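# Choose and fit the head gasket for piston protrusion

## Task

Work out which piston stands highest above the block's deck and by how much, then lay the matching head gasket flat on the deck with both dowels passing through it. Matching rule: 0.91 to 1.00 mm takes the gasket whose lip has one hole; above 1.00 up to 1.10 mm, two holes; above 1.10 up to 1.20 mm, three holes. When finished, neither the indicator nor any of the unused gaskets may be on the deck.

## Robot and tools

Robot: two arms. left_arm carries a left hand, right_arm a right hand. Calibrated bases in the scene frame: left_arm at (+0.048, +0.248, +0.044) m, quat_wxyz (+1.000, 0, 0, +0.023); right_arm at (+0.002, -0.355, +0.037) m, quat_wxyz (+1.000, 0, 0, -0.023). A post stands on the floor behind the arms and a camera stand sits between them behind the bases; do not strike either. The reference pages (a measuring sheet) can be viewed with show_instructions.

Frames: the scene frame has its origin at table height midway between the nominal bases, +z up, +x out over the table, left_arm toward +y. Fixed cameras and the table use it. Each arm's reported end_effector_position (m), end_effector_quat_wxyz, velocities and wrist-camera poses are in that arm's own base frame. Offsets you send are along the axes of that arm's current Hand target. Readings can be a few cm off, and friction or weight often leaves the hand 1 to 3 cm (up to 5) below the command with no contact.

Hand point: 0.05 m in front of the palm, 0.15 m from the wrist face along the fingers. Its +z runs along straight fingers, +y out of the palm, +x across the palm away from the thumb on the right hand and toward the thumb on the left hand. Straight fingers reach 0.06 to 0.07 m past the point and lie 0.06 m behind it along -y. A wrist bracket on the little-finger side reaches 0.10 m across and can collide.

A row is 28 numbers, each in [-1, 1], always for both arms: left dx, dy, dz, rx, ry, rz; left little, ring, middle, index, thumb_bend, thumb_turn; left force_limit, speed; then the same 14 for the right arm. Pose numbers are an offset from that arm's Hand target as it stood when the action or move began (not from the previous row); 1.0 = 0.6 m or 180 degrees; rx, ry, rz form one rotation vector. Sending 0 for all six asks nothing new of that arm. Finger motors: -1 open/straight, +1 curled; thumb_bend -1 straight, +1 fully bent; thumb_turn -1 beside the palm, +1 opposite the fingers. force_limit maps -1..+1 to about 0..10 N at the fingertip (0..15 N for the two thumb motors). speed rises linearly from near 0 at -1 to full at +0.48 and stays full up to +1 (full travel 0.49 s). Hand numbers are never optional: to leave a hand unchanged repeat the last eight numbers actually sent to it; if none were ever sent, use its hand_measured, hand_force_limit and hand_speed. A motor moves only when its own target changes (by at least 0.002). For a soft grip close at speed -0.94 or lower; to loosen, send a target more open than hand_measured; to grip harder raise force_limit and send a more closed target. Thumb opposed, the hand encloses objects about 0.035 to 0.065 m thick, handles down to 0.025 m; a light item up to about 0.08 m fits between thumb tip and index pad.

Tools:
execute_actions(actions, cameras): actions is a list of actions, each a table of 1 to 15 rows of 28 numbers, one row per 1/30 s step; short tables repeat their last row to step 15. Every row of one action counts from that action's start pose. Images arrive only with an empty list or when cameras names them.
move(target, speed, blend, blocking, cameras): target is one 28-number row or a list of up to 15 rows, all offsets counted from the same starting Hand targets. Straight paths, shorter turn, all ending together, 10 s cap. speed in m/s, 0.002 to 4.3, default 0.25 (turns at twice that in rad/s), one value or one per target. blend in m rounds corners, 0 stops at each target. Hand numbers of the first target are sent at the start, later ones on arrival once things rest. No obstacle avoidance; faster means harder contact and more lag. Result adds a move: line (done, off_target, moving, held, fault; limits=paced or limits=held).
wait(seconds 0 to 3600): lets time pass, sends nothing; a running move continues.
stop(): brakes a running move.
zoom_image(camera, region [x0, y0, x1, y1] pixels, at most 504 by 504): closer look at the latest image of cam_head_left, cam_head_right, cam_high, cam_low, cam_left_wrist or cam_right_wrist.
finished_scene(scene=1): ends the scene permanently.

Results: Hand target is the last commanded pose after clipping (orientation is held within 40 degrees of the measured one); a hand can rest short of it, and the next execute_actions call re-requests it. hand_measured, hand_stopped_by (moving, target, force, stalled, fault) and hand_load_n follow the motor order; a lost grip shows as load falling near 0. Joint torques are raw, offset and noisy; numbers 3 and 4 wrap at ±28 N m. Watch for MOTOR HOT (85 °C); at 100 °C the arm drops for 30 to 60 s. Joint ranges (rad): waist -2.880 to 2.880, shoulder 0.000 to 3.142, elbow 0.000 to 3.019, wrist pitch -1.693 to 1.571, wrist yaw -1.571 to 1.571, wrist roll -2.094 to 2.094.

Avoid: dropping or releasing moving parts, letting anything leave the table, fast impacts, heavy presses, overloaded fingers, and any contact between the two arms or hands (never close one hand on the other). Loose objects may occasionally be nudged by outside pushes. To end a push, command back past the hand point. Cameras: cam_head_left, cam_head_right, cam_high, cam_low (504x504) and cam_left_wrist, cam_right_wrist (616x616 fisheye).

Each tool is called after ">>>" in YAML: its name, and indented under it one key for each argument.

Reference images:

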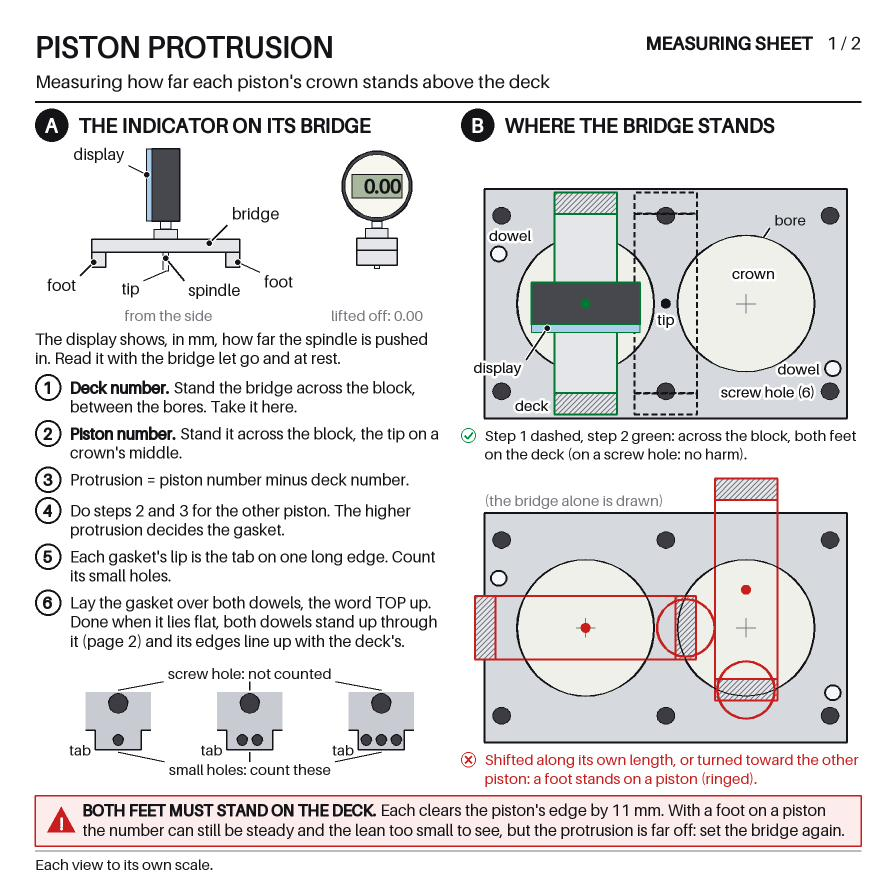

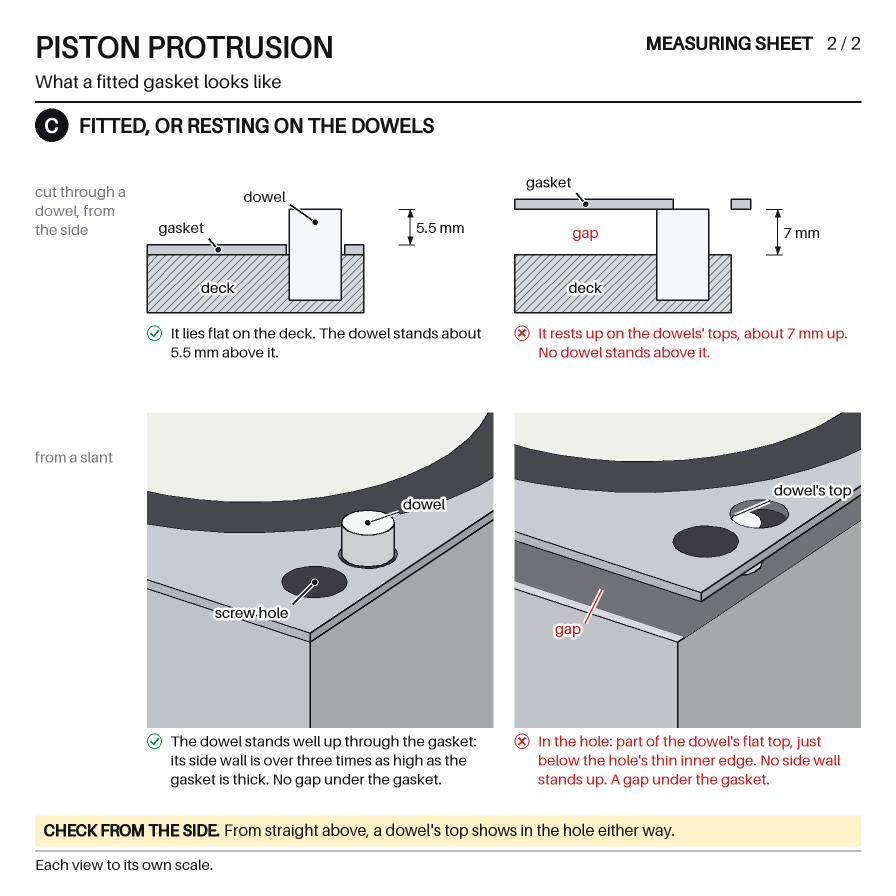

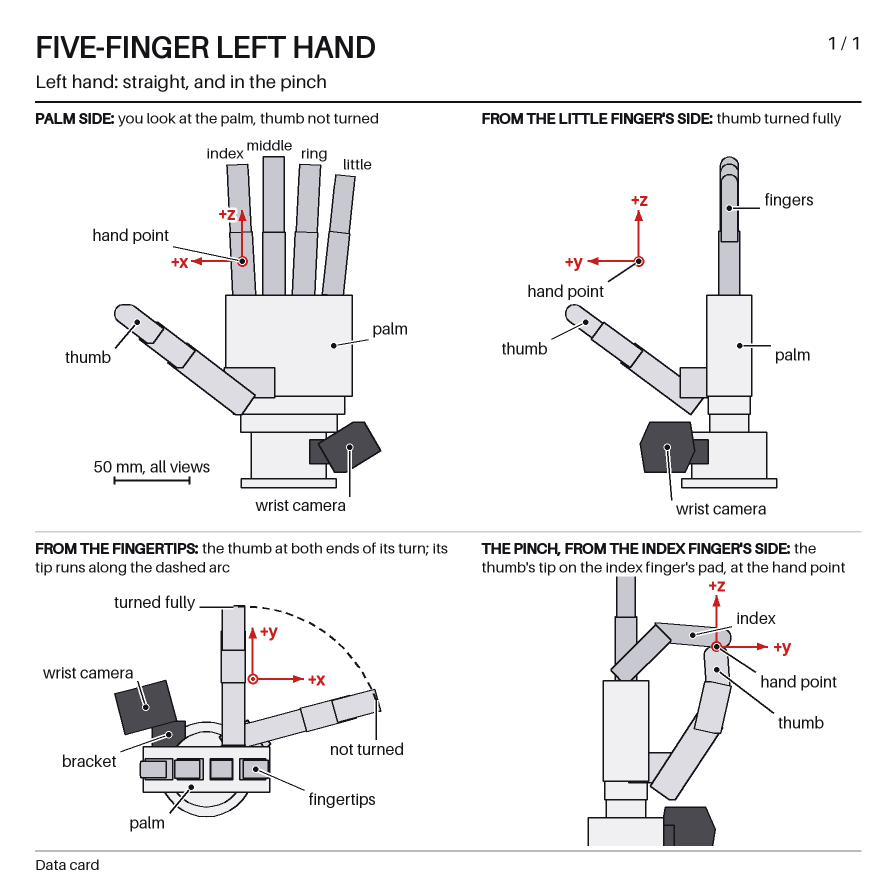

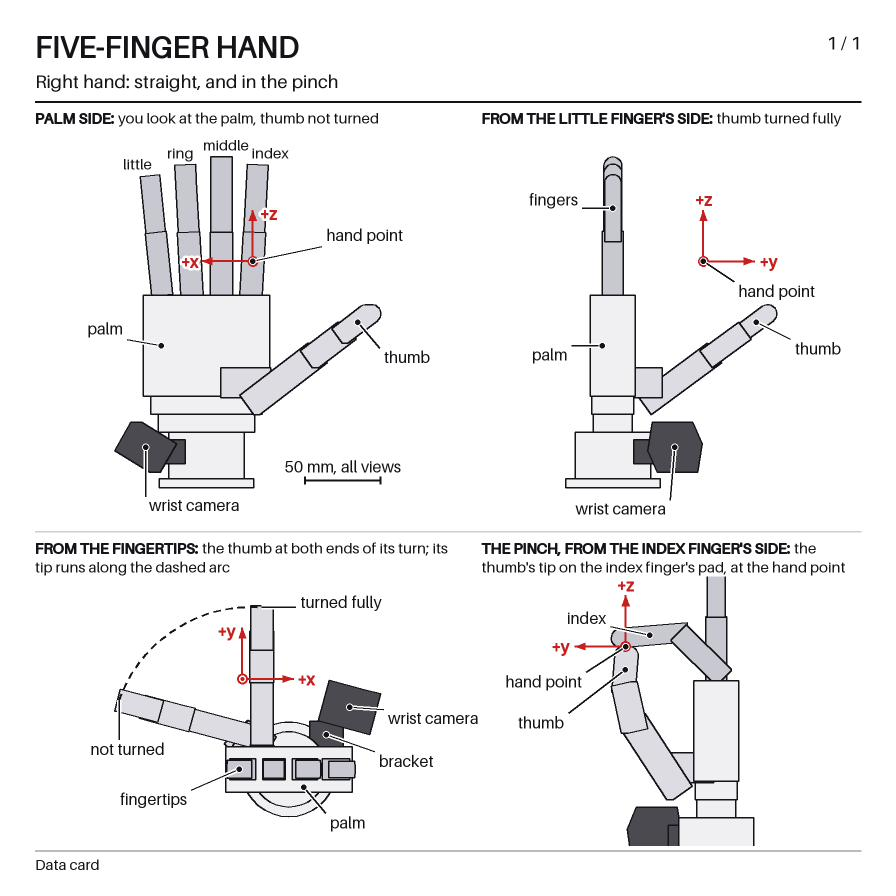

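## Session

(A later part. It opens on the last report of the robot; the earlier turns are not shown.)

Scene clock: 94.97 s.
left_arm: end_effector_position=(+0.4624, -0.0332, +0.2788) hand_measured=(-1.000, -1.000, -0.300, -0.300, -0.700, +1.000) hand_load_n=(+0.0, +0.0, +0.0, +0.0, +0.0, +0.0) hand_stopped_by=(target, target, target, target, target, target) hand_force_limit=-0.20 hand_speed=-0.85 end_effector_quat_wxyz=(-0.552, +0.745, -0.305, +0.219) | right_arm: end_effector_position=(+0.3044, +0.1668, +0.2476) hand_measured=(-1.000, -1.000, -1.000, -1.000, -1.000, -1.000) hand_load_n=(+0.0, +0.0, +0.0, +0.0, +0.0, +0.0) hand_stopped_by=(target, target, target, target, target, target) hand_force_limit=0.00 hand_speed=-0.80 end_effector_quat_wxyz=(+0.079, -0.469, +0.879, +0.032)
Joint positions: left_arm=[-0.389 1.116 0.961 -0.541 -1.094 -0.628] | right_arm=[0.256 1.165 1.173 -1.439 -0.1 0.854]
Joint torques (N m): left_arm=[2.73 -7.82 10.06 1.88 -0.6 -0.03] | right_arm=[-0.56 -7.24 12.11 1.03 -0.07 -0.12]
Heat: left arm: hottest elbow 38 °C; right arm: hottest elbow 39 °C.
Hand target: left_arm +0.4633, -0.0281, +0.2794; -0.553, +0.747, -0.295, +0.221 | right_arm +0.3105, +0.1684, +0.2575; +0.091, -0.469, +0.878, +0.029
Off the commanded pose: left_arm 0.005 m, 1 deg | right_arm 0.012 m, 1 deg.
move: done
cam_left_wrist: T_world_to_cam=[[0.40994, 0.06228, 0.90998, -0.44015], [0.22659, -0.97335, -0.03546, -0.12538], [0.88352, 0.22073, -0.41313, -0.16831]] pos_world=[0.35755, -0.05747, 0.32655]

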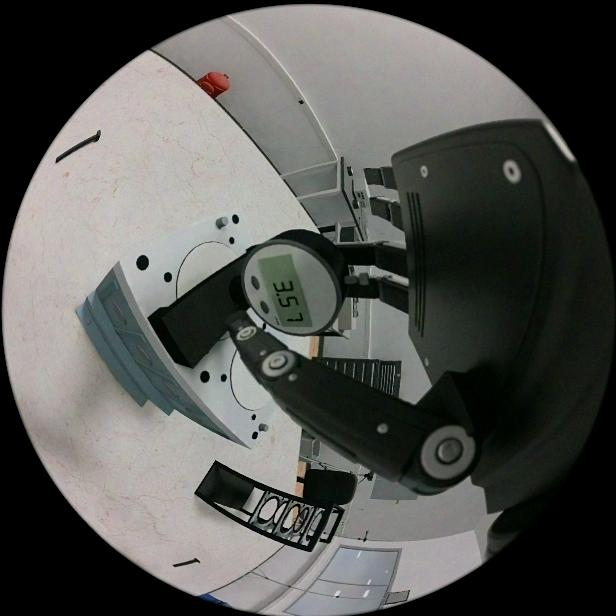

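>>> move:
  target:
    - [0,0,0,0,0,0,-1,-1,-0.08,-0.08,-0.7,1,-0.2,-0.8,0,0,0,0,0,0,-1,-1,-1,-1,-1,-1,0.0,-0.8]
    - [0,0,0,0,0,0,-1,-1,-0.08,-0.08,0.1,1,-0.4,-0.8,0,0,0,0,0,0,-1,-1,-1,-1,-1,-1,0.0,-0.8]
    - [0,0,0,0,0,0,-1,-1,0.1,0.1,0.1,1,-0.2,-0.9,0,0,0,0,0,0,-1,-1,-1,-1,-1,-1,0.0,-0.8]
  speed: 0.03
  cameras: ["cam_left_wrist"]

>>> move:
  target:
    - [0.0004,-0.0957,-0.0290,0.0150,0.0025,-0.0120,-1,-1,0.1,0.1,0.1,1,-0.2,-0.9,0,0,0,0,0,0,-1,-1,-1,-1,-1,-1,0.0,-0.8]
    - [0.1520,-0.1102,-0.0398,0.0191,0.0032,-0.0159,-1,-1,0.1,0.1,0.1,1,-0.2,-0.9,0,0,0,0,0,0,-1,-1,-1,-1,-1,-1,0.0,-0.8]
  speed: 0.06
  cameras: ["cam_left_wrist","cam_head_left"]

>>> zoom_image:
  camera: "cam_left_wrist"
  region: [70, 180, 310, 450]

>>> zoom_image:
  camera: "cam_left_wrist"
  region: [140, 230, 280, 380]

Scene clock: 98.90 s.
left_arm: end_effector_position=(+0.4624, -0.0333, +0.2788) hand_measured=(-1.000, -1.000, -0.046, -0.044, -0.218, +1.000) hand_load_n=(+0.0, +0.0, +4.5, +5.0, +5.5, +0.0) hand_stopped_by=(target, target, force, force, force, target) hand_force_limit=-0.20 hand_speed=-0.90 end_effector_quat_wxyz=(-0.552, +0.745, -0.305, +0.219) | right_arm: end_effector_position=(+0.3044, +0.1668, +0.2476) hand_measured=(-1.000, -1.000, -1.000, -1.000, -1.000, -1.000) hand_load_n=(+0.0, +0.0, +0.0, +0.0, +0.0, +0.0) hand_stopped_by=(target, target, target, target, target, target) hand_force_limit=0.00 hand_speed=-0.80 end_effector_quat_wxyz=(+0.079, -0.469, +0.879, +0.032)
Joint positions: left_arm=[-0.389 1.116 0.961 -0.541 -1.094 -0.628] | right_arm=[0.256 1.165 1.173 -1.439 -0.1 0.854]
Joint torques (N m): left_arm=[2.67 -7.88 10.04 1.87 -0.6 -0.04] | right_arm=[-0.62 -7.06 12.01 1.06 -0.07 -0.11]
Heat: left arm: hottest elbow 38 °C; right arm: hottest elbow 39 °C.
Hand target: left_arm +0.4633, -0.0281, +0.2794; -0.553, +0.747, -0.295, +0.221 | right_arm +0.3105, +0.1684, +0.2575; +0.091, -0.469, +0.878, +0.029
Off the commanded pose: left_arm 0.005 m, 1 deg | right_arm 0.012 m, 1 deg.
move: done
cam_left_wrist: T_world_to_cam=[[0.40963, 0.06239, 0.91012, -0.44006], [0.22656, -0.97336, -0.03524, -0.12554], [0.88367, 0.22064, -0.41285, -0.16844]] pos_world=[0.35755, -0.05757, 0.32655]

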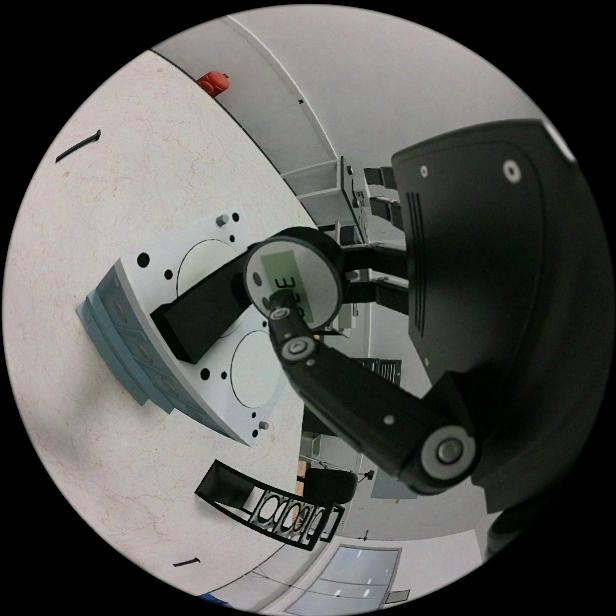

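Scene clock: 102.33 s.
left_arm: end_effector_position=(+0.5107, -0.0804, +0.3070) hand_measured=(-1.000, -1.000, -0.046, -0.044, -0.218, +1.000) hand_load_n=(+0.0, +0.0, +4.0, +3.5, +7.0, +0.0) hand_stopped_by=(target, target, force, force, force, target) hand_force_limit=-0.20 hand_speed=-0.90 end_effector_quat_wxyz=(-0.571, +0.734, -0.301, +0.212) | right_arm: end_effector_position=(+0.3044, +0.1668, +0.2476) hand_measured=(-1.000, -1.000, -1.000, -1.000, -1.000, -1.000) hand_load_n=(+0.0, +0.0, +0.0, +0.0, +0.0, +0.0) hand_stopped_by=(target, target, target, target, target, target) hand_force_limit=0.00 hand_speed=-0.80 end_effector_quat_wxyz=(+0.079, -0.469, +0.879, +0.032)
Joint positions: left_arm=[-0.464 1.297 1.177 -0.648 -1.19 -0.697] | right_arm=[0.256 1.165 1.173 -1.439 -0.1 0.854]
Joint torques (N m): left_arm=[1.03 -10.52 17.24 1.09 -1.01 -0.14] | right_arm=[-0.38 -7.41 12.01 0.98 -0.07 -0.11]
Heat: left arm: hottest elbow 38 °C; right arm: hottest elbow 39 °C.
Hand target: left_arm +0.5269, -0.0931, +0.3499; -0.568, +0.736, -0.272, +0.248 | right_arm +0.3105, +0.1684, +0.2575; +0.091, -0.469, +0.878, +0.029
Off the commanded pose: left_arm 0.048 m, 5 deg | right_arm 0.012 m, 1 deg.
move: off_target (left_arm)
cam_left_wrist: T_world_to_cam=[[0.39973, 0.02966, 0.91615, -0.48195], [0.24182, -0.96748, -0.07419, -0.17667], [0.88416, 0.2512, -0.39391, -0.19268]] pos_world=[0.40574, -0.10823, 0.35254]
Images, in order (width x height): cam_head_left 504x504, cam_left_wrist 616x616.

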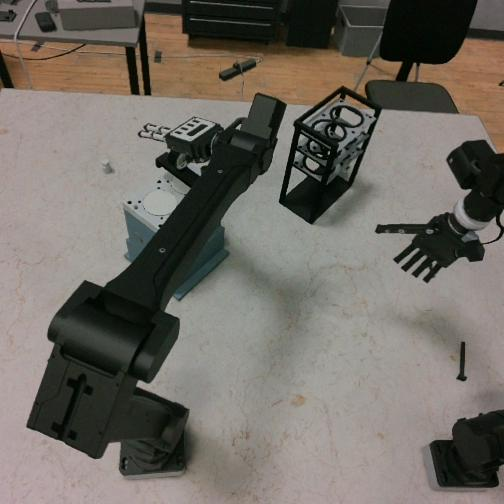

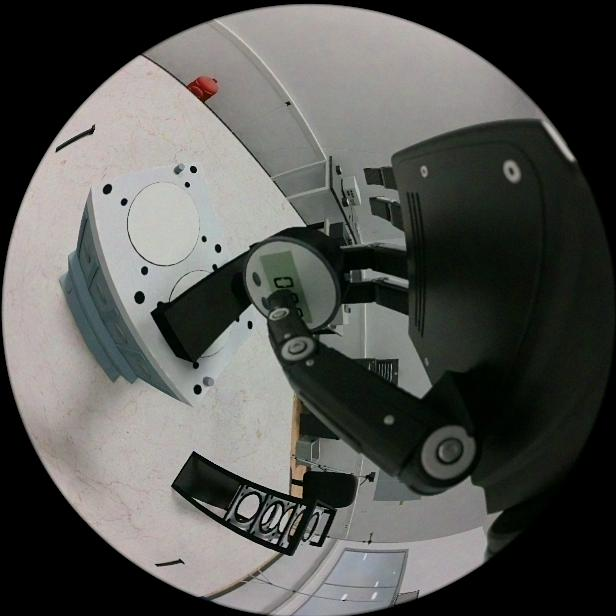

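Scaled by 1.867 from the camera's image (finer frame: 880x880).

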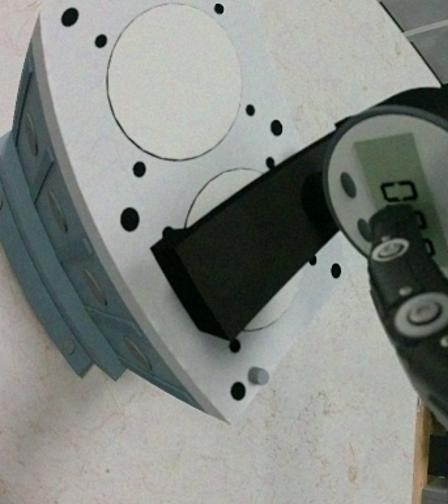

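Scaled by 3.360 from the camera's image (finer frame: 880x880).

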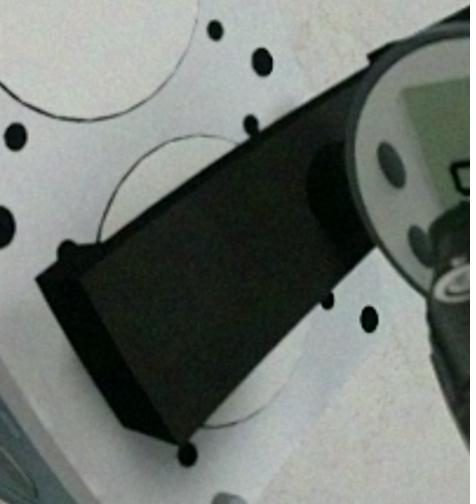

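>>> move:
  target:
    - [-0.0035,0.0852,0.0163,-0.0191,-0.0032,0.0159,-1,-1,0.1,0.1,0.1,1,-0.2,-0.9,0,0,0,0,0,0,-1,-1,-1,-1,-1,-1,0.0,-0.8]
  speed: 0.05
  cameras: ["cam_left_wrist"]

>>> zoom_image:
  camera: "cam_left_wrist"
  region: [70, 180, 310, 450]

Scene clock: 104.63 s.
left_arm: end_effector_position=(+0.5158, -0.0882, +0.2805) hand_measured=(-1.000, -1.000, -0.046, -0.044, -0.218, +1.000) hand_load_n=(+0.0, +0.0, +4.0, +4.0, +6.5, +0.0) hand_stopped_by=(target, target, force, force, force, target) hand_force_limit=-0.20 hand_speed=-0.90 end_effector_quat_wxyz=(-0.556, +0.744, -0.311, +0.203) | right_arm: end_effector_position=(+0.3044, +0.1668, +0.2476) hand_measured=(-1.000, -1.000, -1.000, -1.000, -1.000, -1.000) hand_load_n=(+0.0, +0.0, +0.0, -0.5, +0.0, +0.0) hand_stopped_by=(target, target, target, target, target, target) hand_force_limit=0.00 hand_speed=-0.80 end_effector_quat_wxyz=(+0.079, -0.469, +0.879, +0.032)
Joint positions: left_arm=[-0.464 1.34 1.177 -0.683 -1.159 -0.757] | right_arm=[0.256 1.165 1.173 -1.439 -0.1 0.854]
Joint torques (N m): left_arm=[1.61 -10.52 13.7 1.01 -0.75 -0.21] | right_arm=[-0.44 -7.12 11.96 1.03 -0.07 -0.11]
Heat: left arm: hottest elbow 39 °C; right arm: hottest elbow 40 °C.
Hand target: left_arm +0.5259, -0.0954, +0.2977; -0.553, +0.747, -0.295, +0.221 | right_arm +0.3105, +0.1684, +0.2575; +0.091, -0.469, +0.878, +0.029
Off the commanded pose: left_arm 0.021 m, 3 deg | right_arm 0.012 m, 1 deg.
move: off_target (left_arm)
cam_left_wrist: T_world_to_cam=[[0.43332, 0.05024, 0.89984, -0.47046], [0.23507, -0.97018, -0.05903, -0.18846], [0.87004, 0.2371, -0.43221, -0.18899]] pos_world=[0.41259, -0.1144, 0.33053]

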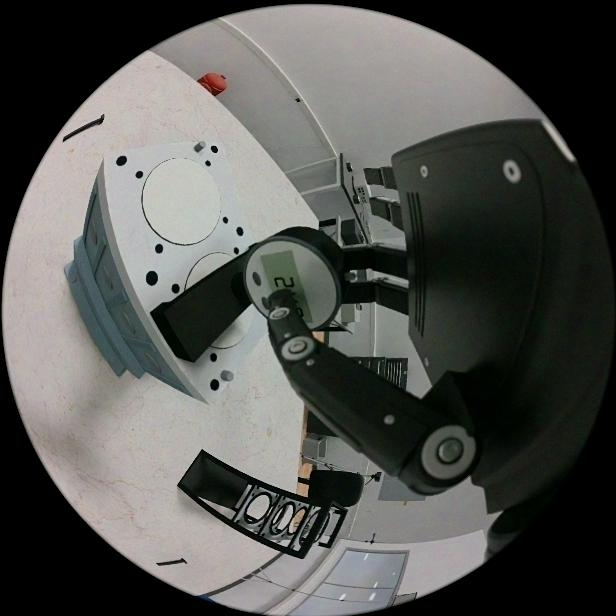

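Scaled by 1.867 from the camera's image (finer frame: 880x880).

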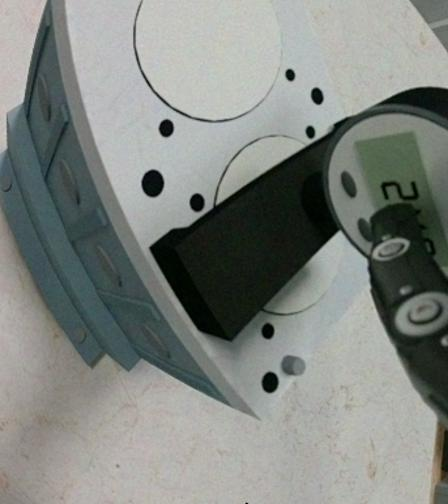

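>>> move:
  target:
    - [0.0200,-0.0187,-0.0075,0.0018,0.0089,-0.0084,-1,-1,0.1,0.1,0.1,1,-0.2,-0.9,0,0,0,0,0,0,-1,-1,-1,-1,-1,-1,0.0,-0.8]
  speed: 0.05
  cameras: ["cam_left_wrist"]

>>> zoom_image:
  camera: "cam_left_wrist"
  region: [70, 180, 310, 450]

Scene clock: 106.43 s.
left_arm: end_effector_position=(+0.5167, -0.0901, +0.2799) hand_measured=(-1.000, -1.000, -0.046, -0.044, -0.218, +1.000) hand_load_n=(+0.0, +0.0, +4.5, +3.5, +6.5, +0.0) hand_stopped_by=(target, target, force, force, force, target) hand_force_limit=-0.20 hand_speed=-0.90 end_effector_quat_wxyz=(-0.552, +0.745, -0.312, +0.207) | right_arm: end_effector_position=(+0.3044, +0.1668, +0.2476) hand_measured=(-1.000, -1.000, -1.000, -1.000, -1.000, -1.000) hand_load_n=(+0.0, +0.0, -0.5, +0.0, +0.0, +0.0) hand_stopped_by=(target, target, target, target, target, target) hand_force_limit=0.00 hand_speed=-0.80 end_effector_quat_wxyz=(+0.079, -0.469, +0.879, +0.032)
Joint positions: left_arm=[-0.464 1.34 1.177 -0.679 -1.149 -0.758] | right_arm=[0.256 1.165 1.173 -1.439 -0.1 0.854]
Joint torques (N m): left_arm=[1.08 -10.7 15.3 1.85 -0.63 -0.03] | right_arm=[-0.5 -7 12.05 0.96 -0.06 -0.1]
Heat: left arm: hottest elbow 39 °C; right arm: hottest elbow 40 °C.
Hand target: left_arm +0.5339, -0.1043, +0.3098; -0.548, +0.746, -0.292, +0.240 | right_arm +0.3105, +0.1684, +0.2575; +0.091, -0.469, +0.878, +0.029
Off the commanded pose: left_arm 0.037 m, 4 deg | right_arm 0.012 m, 1 deg.
move: off_target (left_arm)
cam_left_wrist: T_world_to_cam=[[0.43319, 0.05499, 0.89962, -0.46969], [0.22898, -0.9721, -0.05085, -0.18992], [0.87173, 0.22803, -0.4337, -0.19081]] pos_world=[0.41329, -0.11528, 0.33013]

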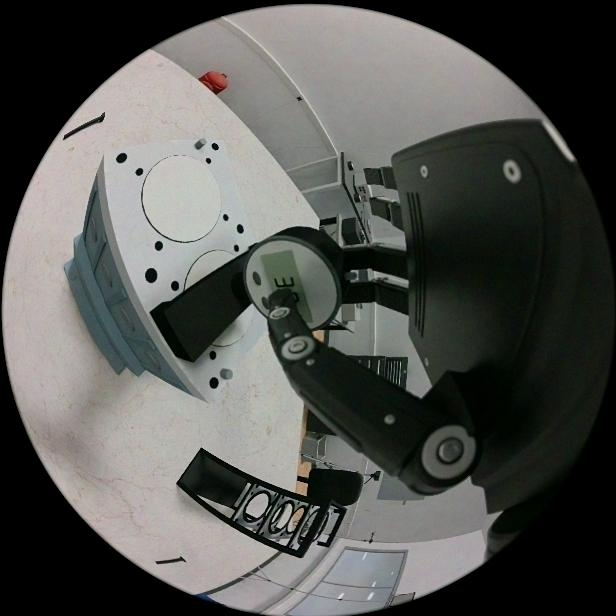

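Scaled by 1.867 from the camera's image (finer frame: 880x880).

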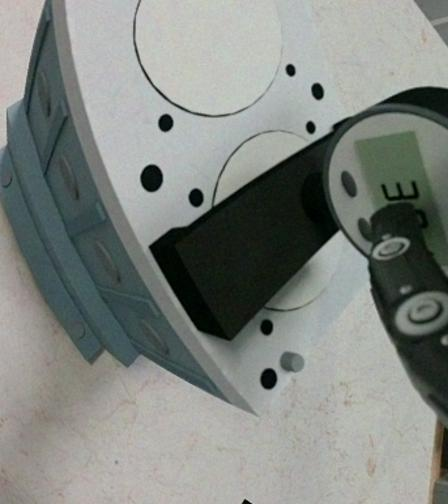

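>>> move:
  target:
    - [0.0053,-0.0442,-0.0143,0.0127,0,0,-1,-1,0.1,0.1,0.1,1,-0.2,-0.9,0,0,0,0,0,0,-1,-1,-1,-1,-1,-1,0.0,-0.8]
  speed: 0.05
  cameras: ["cam_left_wrist"]

>>> zoom_image:
  camera: "cam_left_wrist"
  region: [70, 180, 310, 450]

Scene clock: 108.03 s.
left_arm: end_effector_position=(+0.5171, -0.0920, +0.2902) hand_measured=(-1.000, -1.000, -0.046, -0.044, -0.218, +1.000) hand_load_n=(-0.5, +0.0, +4.0, +3.5, +6.5, +0.0) hand_stopped_by=(target, target, force, force, force, target) hand_force_limit=-0.20 hand_speed=-0.90 end_effector_quat_wxyz=(-0.564, +0.736, -0.314, +0.204) | right_arm: end_effector_position=(+0.3044, +0.1668, +0.2476) hand_measured=(-1.000, -1.000, -1.000, -1.000, -1.000, -1.000) hand_load_n=(+0.0, +0.5, +0.0, +0.0, +0.0, -0.5) hand_stopped_by=(target, target, target, target, target, target) hand_force_limit=0.00 hand_speed=-0.80 end_effector_quat_wxyz=(+0.079, -0.469, +0.879, +0.032)
Joint positions: left_arm=[-0.475 1.34 1.192 -0.675 -1.177 -0.728] | right_arm=[0.256 1.165 1.173 -1.439 -0.1 0.854]
Joint torques (N m): left_arm=[0.97 -11.93 16.96 2.02 -1.04 0.11] | right_arm=[-0.56 -7.24 12.05 0.99 -0.04 -0.1]
Heat: left arm: hottest elbow 39 °C; right arm: hottest elbow 40 °C.
Hand target: left_arm +0.5350, -0.1064, +0.3378; -0.563, +0.735, -0.288, +0.246 | right_arm +0.3105, +0.1684, +0.2575; +0.091, -0.469, +0.878, +0.029
Off the commanded pose: left_arm 0.053 m, 6 deg | right_arm 0.012 m, 1 deg.
move: off_target (left_arm)
cam_left_wrist: T_world_to_cam=[[0.42841, 0.02835, 0.90314, -0.47997], [0.2281, -0.97053, -0.07774, -0.18285], [0.87432, 0.23931, -0.42225, -0.1898]] pos_world=[0.41328, -0.11843, 0.33913]

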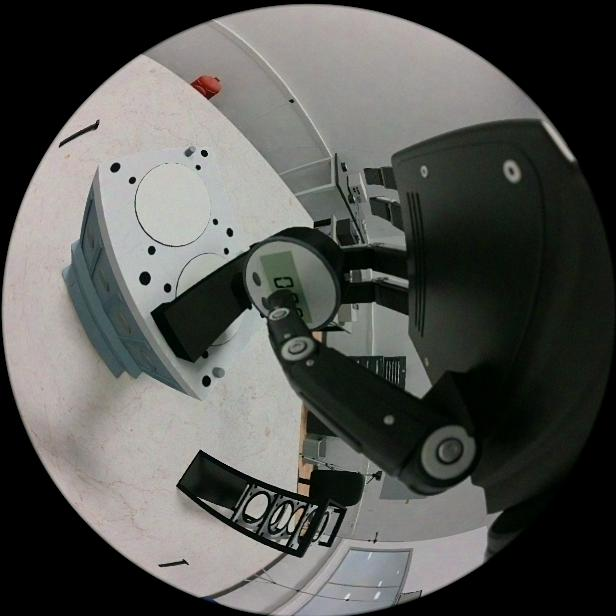

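Scaled by 1.867 from the camera's image (finer frame: 880x880).

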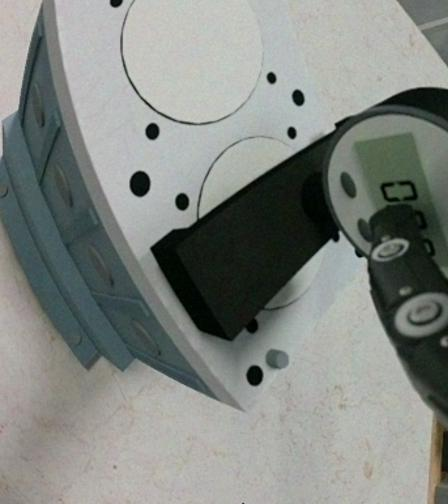

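>>> move:
  target:
    - [-0.0215,0.0763,0.0067,-0.0127,0,-0.004,-1,-1,0.1,0.1,0.1,1,-0.2,-0.9,0,0,0,0,0,0,-1,-1,-1,-1,-1,-1,0.0,-0.8]
  speed: 0.05
  cameras: ["cam_left_wrist"]

>>> zoom_image:
  camera: "cam_left_wrist"
  region: [70, 180, 310, 450]

Scene clock: 110.47 s.
left_arm: end_effector_position=(+0.5202, -0.0980, +0.2831) hand_measured=(-1.000, -1.000, -0.046, -0.044, -0.218, +1.000) hand_load_n=(+0.0, +0.0, +4.0, +3.5, +7.0, +0.5) hand_stopped_by=(target, target, force, force, force, target) hand_force_limit=-0.20 hand_speed=-0.90 end_effector_quat_wxyz=(-0.549, +0.747, -0.302, +0.224) | right_arm: end_effector_position=(+0.3044, +0.1668, +0.2476) hand_measured=(-1.000, -1.000, -1.000, -1.000, -1.000, -1.000) hand_load_n=(+0.0, +0.0, +0.0, +0.0, +0.0, +0.0) hand_stopped_by=(target, target, target, target, target, target) hand_force_limit=0.00 hand_speed=-0.80 end_effector_quat_wxyz=(+0.079, -0.469, +0.879, +0.032)
Joint positions: left_arm=[-0.475 1.34 1.175 -0.652 -1.152 -0.775] | right_arm=[0.256 1.165 1.173 -1.439 -0.1 0.854]
Joint torques (N m): left_arm=[1.14 -12.22 10.4 2 -0.87 -0.16] | right_arm=[-0.79 -7.06 12.04 0.99 -0.05 -0.11]
Motor temperatures (°C): left_arm=[35 31 40 31 30 28] | right_arm=[37 30 40 28 25 35]
Heat: left arm: hottest elbow 40 °C; right arm: hottest elbow 40 °C.
Hand target: left_arm +0.5218, -0.1038, +0.2919; -0.547, +0.748, -0.288, +0.243 | right_arm +0.3105, +0.1684, +0.2575; +0.091, -0.469, +0.878, +0.029
Off the commanded pose: left_arm 0.011 m, 3 deg | right_arm 0.012 m, 1 deg.
move: off_target (left_arm)
cam_left_wrist: T_world_to_cam=[[0.40197, 0.07207, 0.91281, -0.45948], [0.22594, -0.97388, -0.02261, -0.20476], [0.88734, 0.21533, -0.40775, -0.20733]] pos_world=[0.41493, -0.12165, 0.33025]

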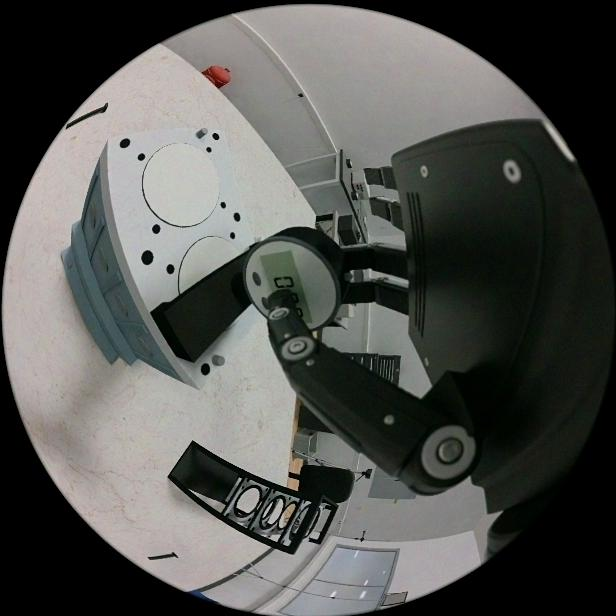

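Scaled by 1.867 from the camera's image (finer frame: 880x880).

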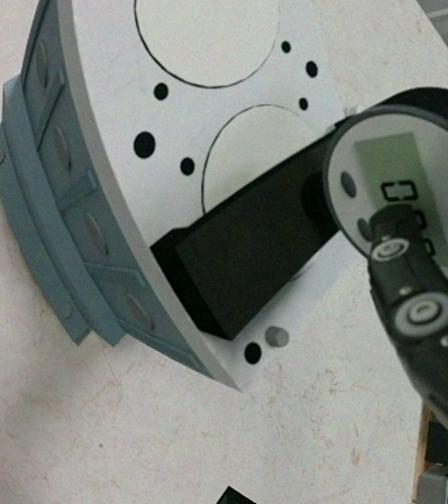

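>>> move:
  target:
    - [-0.0075,0.0073,0.0097,0,0,0,-1,-1,0.1,0.1,0.1,1,-0.2,-0.9,0,0,0,0,0,0,-1,-1,-1,-1,-1,-1,0.0,-0.8]
  speed: 0.03
  cameras: ["cam_left_wrist"]

>>> zoom_image:
  camera: "cam_left_wrist"
  region: [70, 180, 310, 450]

Scene clock: 111.93 s.
left_arm: end_effector_position=(+0.5227, -0.0994, +0.2804) hand_measured=(-1.000, -1.000, -0.046, -0.044, -0.218, +1.000) hand_load_n=(+0.0, +0.0, +5.0, +4.0, +6.0, +0.0) hand_stopped_by=(target, target, force, force, force, target) hand_force_limit=-0.20 hand_speed=-0.90 end_effector_quat_wxyz=(-0.548, +0.747, -0.296, +0.233) | right_arm: end_effector_position=(+0.3044, +0.1668, +0.2476) hand_measured=(-1.000, -1.000, -1.000, -1.000, -1.000, -1.000) hand_load_n=(+0.0, +0.0, +0.0, +0.0, +0.0, +0.0) hand_stopped_by=(target, target, target, target, target, target) hand_force_limit=0.00 hand_speed=-0.80 end_effector_quat_wxyz=(+0.079, -0.469, +0.879, +0.032)
Joint positions: left_arm=[-0.475 1.34 1.161 -0.615 -1.15 -0.772] | right_arm=[0.256 1.165 1.173 -1.439 -0.1 0.854]
Joint torques (N m): left_arm=[2.08 -12.81 9.59 2.13 -0.54 0.01] | right_arm=[-0.79 -7.06 11.99 0.96 -0.06 -0.11]
Heat: left arm: hottest elbow 40 °C; right arm: hottest elbow 40 °C.
Hand target: left_arm +0.5218, -0.0977, +0.2858; -0.547, +0.748, -0.288, +0.243 | right_arm +0.3105, +0.1684, +0.2575; +0.091, -0.469, +0.878, +0.029
Off the commanded pose: left_arm 0.006 m, 2 deg | right_arm 0.012 m, 1 deg.
move: done
cam_left_wrist: T_world_to_cam=[[0.38561, 0.08027, 0.91917, -0.45033], [0.22448, -0.97444, -0.00907, -0.20987], [0.89494, 0.20983, -0.39377, -0.21883]] pos_world=[0.4166, -0.12244, 0.32586]

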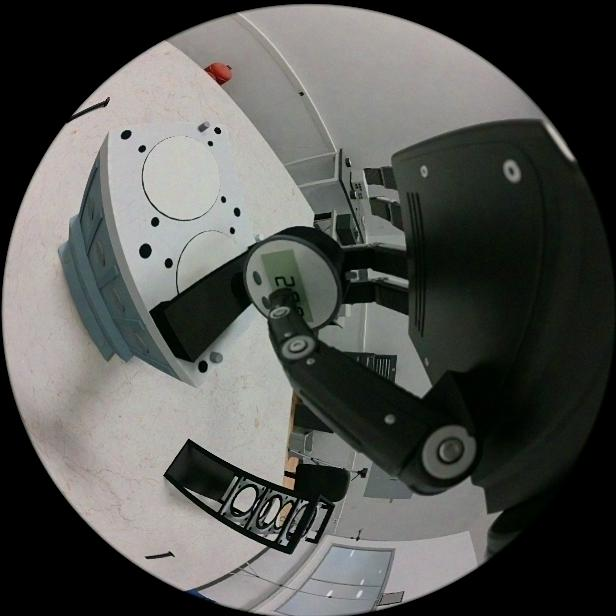

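Scaled by 1.867 from the camera's image (finer frame: 880x880).

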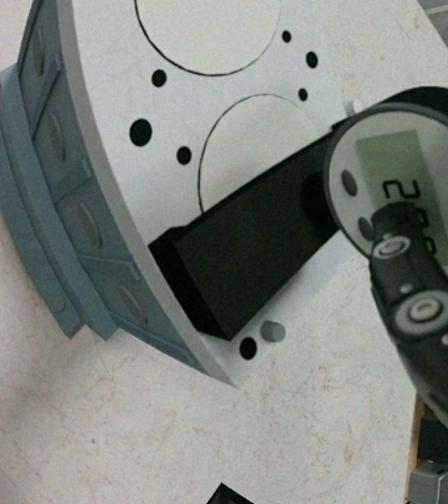

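>>> move:
  target:
    - [0.0037,-0.0718,-0.0213,0.0127,0,-0.004,-1,-1,0.1,0.1,0.1,1,-0.2,-0.9,0,0,0,0,0,0,-1,-1,-1,-1,-1,-1,0.0,-0.8]
    - [-0.0085,-0.0767,-0.0072,0.0127,0,-0.004,-1,-1,0.1,0.1,0.1,1,-0.2,-0.9,0,0,0,0,0,0,-1,-1,-1,-1,-1,-1,0.0,-0.8]
    - [-0.0120,-0.0175,0.0097,0,-0.002,0.008,-1,-1,0.1,0.1,0.1,1,-0.2,-0.9,0,0,0,0,0,0,-1,-1,-1,-1,-1,-1,0.0,-0.8]
  speed: 0.05
  cameras: ["cam_left_wrist"]

>>> zoom_image:
  camera: "cam_left_wrist"
  region: [70, 180, 310, 450]

Scene clock: 116.27 s.
left_arm: end_effector_position=(+0.5180, -0.0920, +0.2920) hand_measured=(-1.000, -1.000, -0.046, -0.044, -0.218, +1.000) hand_load_n=(+0.0, -0.5, +4.0, +3.5, +7.0, +0.0) hand_stopped_by=(target, target, force, force, force, target) hand_force_limit=-0.20 hand_speed=-0.90 end_effector_quat_wxyz=(-0.550, +0.741, -0.311, +0.228) | right_arm: end_effector_position=(+0.3044, +0.1668, +0.2476) hand_measured=(-1.000, -1.000, -1.000, -1.000, -1.000, -1.000) hand_load_n=(+0.0, +0.0, +0.0, +0.0, +0.0, +0.0) hand_stopped_by=(target, target, target, target, target, target) hand_force_limit=0.00 hand_speed=-0.80 end_effector_quat_wxyz=(+0.079, -0.469, +0.879, +0.032)
Joint positions: left_arm=[-0.463 1.31 1.161 -0.607 -1.132 -0.702] | right_arm=[0.256 1.165 1.173 -1.439 -0.1 0.854]
Joint torques (N m): left_arm=[2.84 -10.75 10.36 2 -0.79 -0.13] | right_arm=[-0.62 -7.12 11.99 1.02 -0.08 -0.11]
Heat: left arm: hottest elbow 39 °C; right arm: hottest elbow 40 °C.
Hand target: left_arm +0.5223, -0.0862, +0.2940; -0.551, +0.745, -0.295, +0.234 | right_arm +0.3105, +0.1684, +0.2575; +0.091, -0.469, +0.878, +0.029
Off the commanded pose: left_arm 0.007 m, 2 deg | right_arm 0.012 m, 1 deg.
move: done
cam_left_wrist: T_world_to_cam=[[0.40474, 0.05503, 0.91277, -0.47011], [0.20385, -0.9785, -0.03139, -0.18464], [0.89142, 0.19877, -0.40726, -0.20688]] pos_world=[0.41233, -0.11367, 0.33905]

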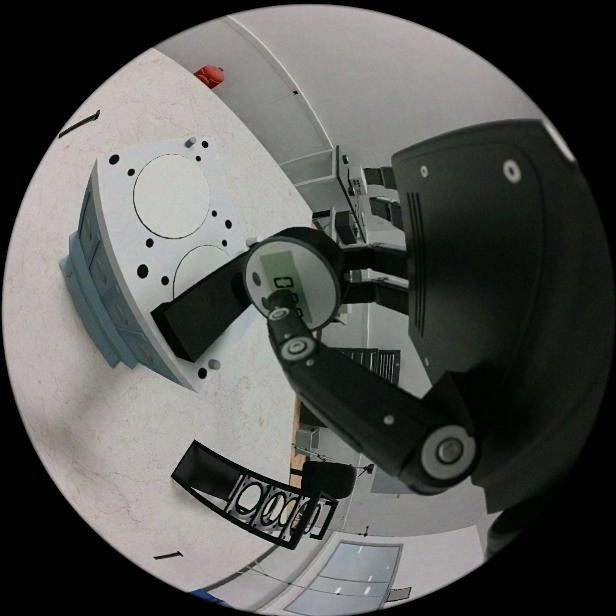

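Scaled by 1.867 from the camera's image (finer frame: 880x880).

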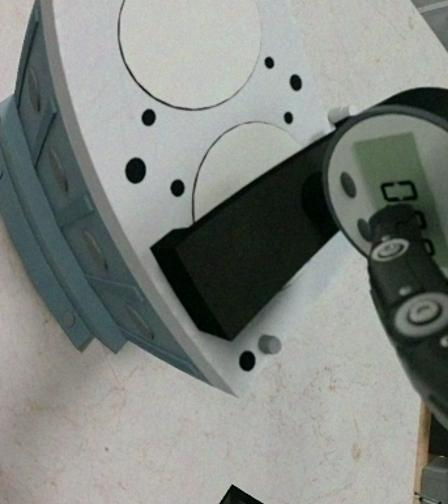

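>>> move:
  target:
    - [-0.0005,0.0208,0.0062,0,-0.003,-0.001,-1,-1,0.1,0.1,0.1,1,-0.2,-0.9,0,0,0,0,0,0,-1,-1,-1,-1,-1,-1,0.0,-0.8]
  speed: 0.03
  cameras: ["cam_left_wrist"]

>>> zoom_image:
  camera: "cam_left_wrist"
  region: [70, 180, 310, 450]

Scene clock: 117.87 s.
left_arm: end_effector_position=(+0.5170, -0.0907, +0.2816) hand_measured=(-1.000, -1.000, -0.046, -0.044, -0.218, +1.000) hand_load_n=(+0.0, +0.0, +4.0, +3.5, +6.5, +0.0) hand_stopped_by=(target, target, force, force, force, target) hand_force_limit=-0.20 hand_speed=-0.90 end_effector_quat_wxyz=(-0.550, +0.742, -0.308, +0.226) | right_arm: end_effector_position=(+0.3044, +0.1668, +0.2476) hand_measured=(-1.000, -1.000, -1.000, -1.000, -1.000, -1.000) hand_load_n=(+0.0, +0.0, +0.0, +0.0, +0.0, +0.0) hand_stopped_by=(target, target, target, target, target, target) hand_force_limit=0.00 hand_speed=-0.80 end_effector_quat_wxyz=(+0.079, -0.469, +0.879, +0.032)
Joint positions: left_arm=[-0.463 1.316 1.141 -0.596 -1.138 -0.718] | right_arm=[0.256 1.165 1.173 -1.439 -0.1 0.854]
Joint torques (N m): left_arm=[2.73 -10.23 10.21 2.13 -0.88 -0.16] | right_arm=[-0.62 -6.77 12.01 1.02 -0.07 -0.11]
Heat: left arm: hottest elbow 39 °C; right arm: hottest elbow 40 °C.
Hand target: left_arm +0.5223, -0.0862, +0.2810; -0.552, +0.746, -0.292, +0.231 | right_arm +0.3105, +0.1684, +0.2575; +0.091, -0.469, +0.878, +0.029
Off the commanded pose: left_arm 0.007 m, 2 deg | right_arm 0.012 m, 1 deg.
move: done
cam_left_wrist: T_world_to_cam=[[0.40421, 0.05936, 0.91274, -0.45959], [0.21272, -0.97663, -0.03069, -0.18818], [0.88959, 0.20656, -0.40739, -0.20879]] pos_world=[0.41153, -0.11337, 0.32865]

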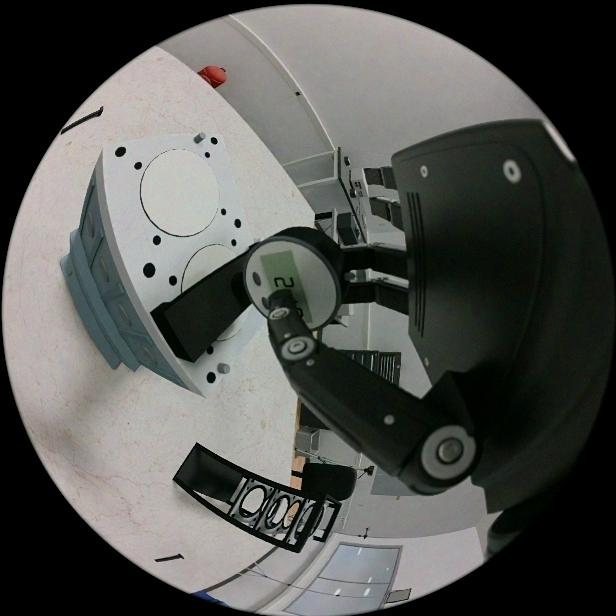

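Scaled by 1.867 from the camera's image (finer frame: 880x880).

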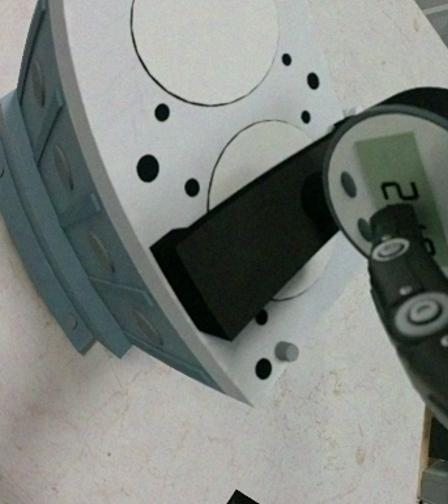

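>>> move:
  target:
    - [0,0.0048,0.0014,0,0,0,-1,-1,0.1,0.1,0.1,1,-0.2,-0.9,0,0,0,0,0,0,-1,-1,-1,-1,-1,-1,0.0,-0.8]
    - [0,0.0048,0.0014,0,0,0,-1,-1,0.1,0.1,-0.7,1,-0.2,-0.85,0,0,0,0,0,0,-1,-1,-1,-1,-1,-1,0.0,-0.8]
    - [0,0.0048,0.0014,0,0,0,-1,-1,-0.3,-0.3,-0.7,1,-0.2,-0.85,0,0,0,0,0,0,-1,-1,-1,-1,-1,-1,0.0,-0.8]
  speed: 0.03
  cameras: ["cam_left_wrist"]

>>> zoom_image:
  camera: "cam_left_wrist"
  region: [70, 180, 380, 430]

>>> zoom_image:
  camera: "cam_left_wrist"
  region: [230, 230, 360, 360]

Scene clock: 122.40 s.
left_arm: end_effector_position=(+0.5189, -0.0907, +0.2826) hand_measured=(-1.000, -1.000, -0.300, -0.300, -0.700, +1.000) hand_load_n=(+0.0, +0.0, +0.0, +0.0, +0.0, +0.0) hand_stopped_by=(target, target, target, target, target, target) hand_force_limit=-0.20 hand_speed=-0.85 end_effector_quat_wxyz=(-0.551, +0.743, -0.300, +0.231) | right_arm: end_effector_position=(+0.3044, +0.1668, +0.2476) hand_measured=(-1.000, -1.000, -1.000, -1.000, -1.000, -1.000) hand_load_n=(+0.0, +0.0, +0.0, +0.0, +0.0, +0.0) hand_stopped_by=(target, target, target, target, target, target) hand_force_limit=0.00 hand_speed=-0.80 end_effector_quat_wxyz=(+0.079, -0.469, +0.879, +0.032)
Joint positions: left_arm=[-0.462 1.316 1.137 -0.58 -1.143 -0.725] | right_arm=[0.256 1.165 1.173 -1.439 -0.1 0.854]
Joint torques (N m): left_arm=[2.61 -10.17 9.99 1.77 -0.65 -0.11] | right_arm=[-0.38 -7.18 11.99 1.07 -0.07 -0.11]
Heat: left arm: hottest elbow 39 °C; right arm: hottest elbow 40 °C.
Hand target: left_arm +0.5224, -0.0864, +0.2780; -0.552, +0.746, -0.292, +0.231 | right_arm +0.3105, +0.1684, +0.2575; +0.091, -0.469, +0.878, +0.029
Off the commanded pose: left_arm 0.007 m, 1 deg | right_arm 0.012 m, 1 deg.
move: done
cam_left_wrist: T_world_to_cam=[[0.38853, 0.06746, 0.91896, -0.45406], [0.21896, -0.97551, -0.02096, -0.19437], [0.89504, 0.20936, -0.39378, -0.21645]] pos_world=[0.41271, -0.11366, 0.32796]

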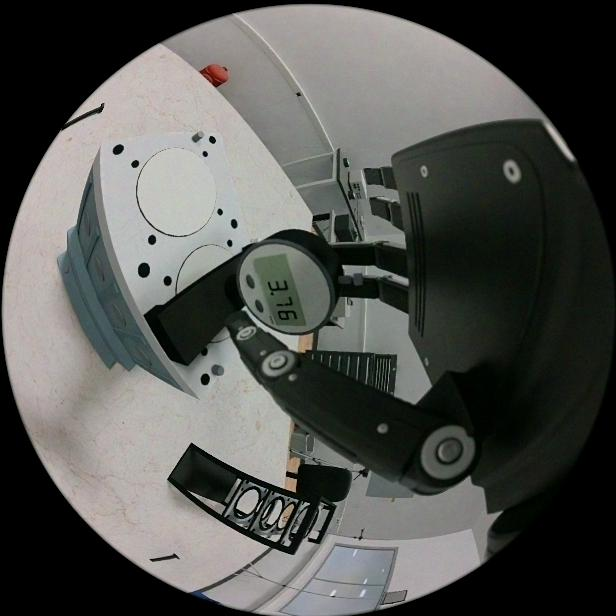

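Scaled by 1.626 from the camera's image (finer frame: 880x880).

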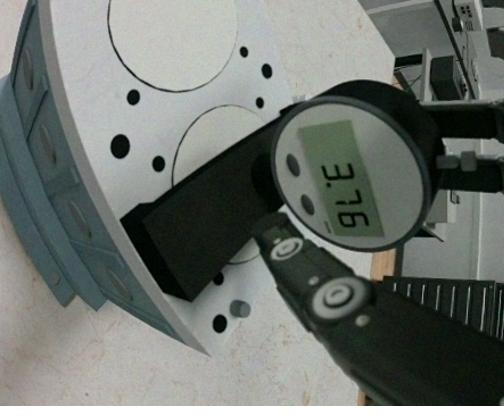

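Scaled by 3.877 from the camera's image (finer frame: 880x880).

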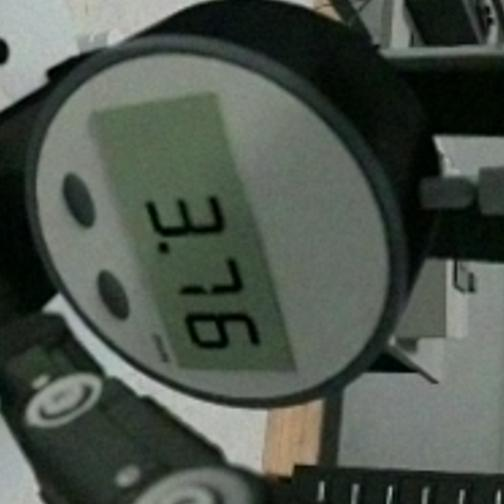

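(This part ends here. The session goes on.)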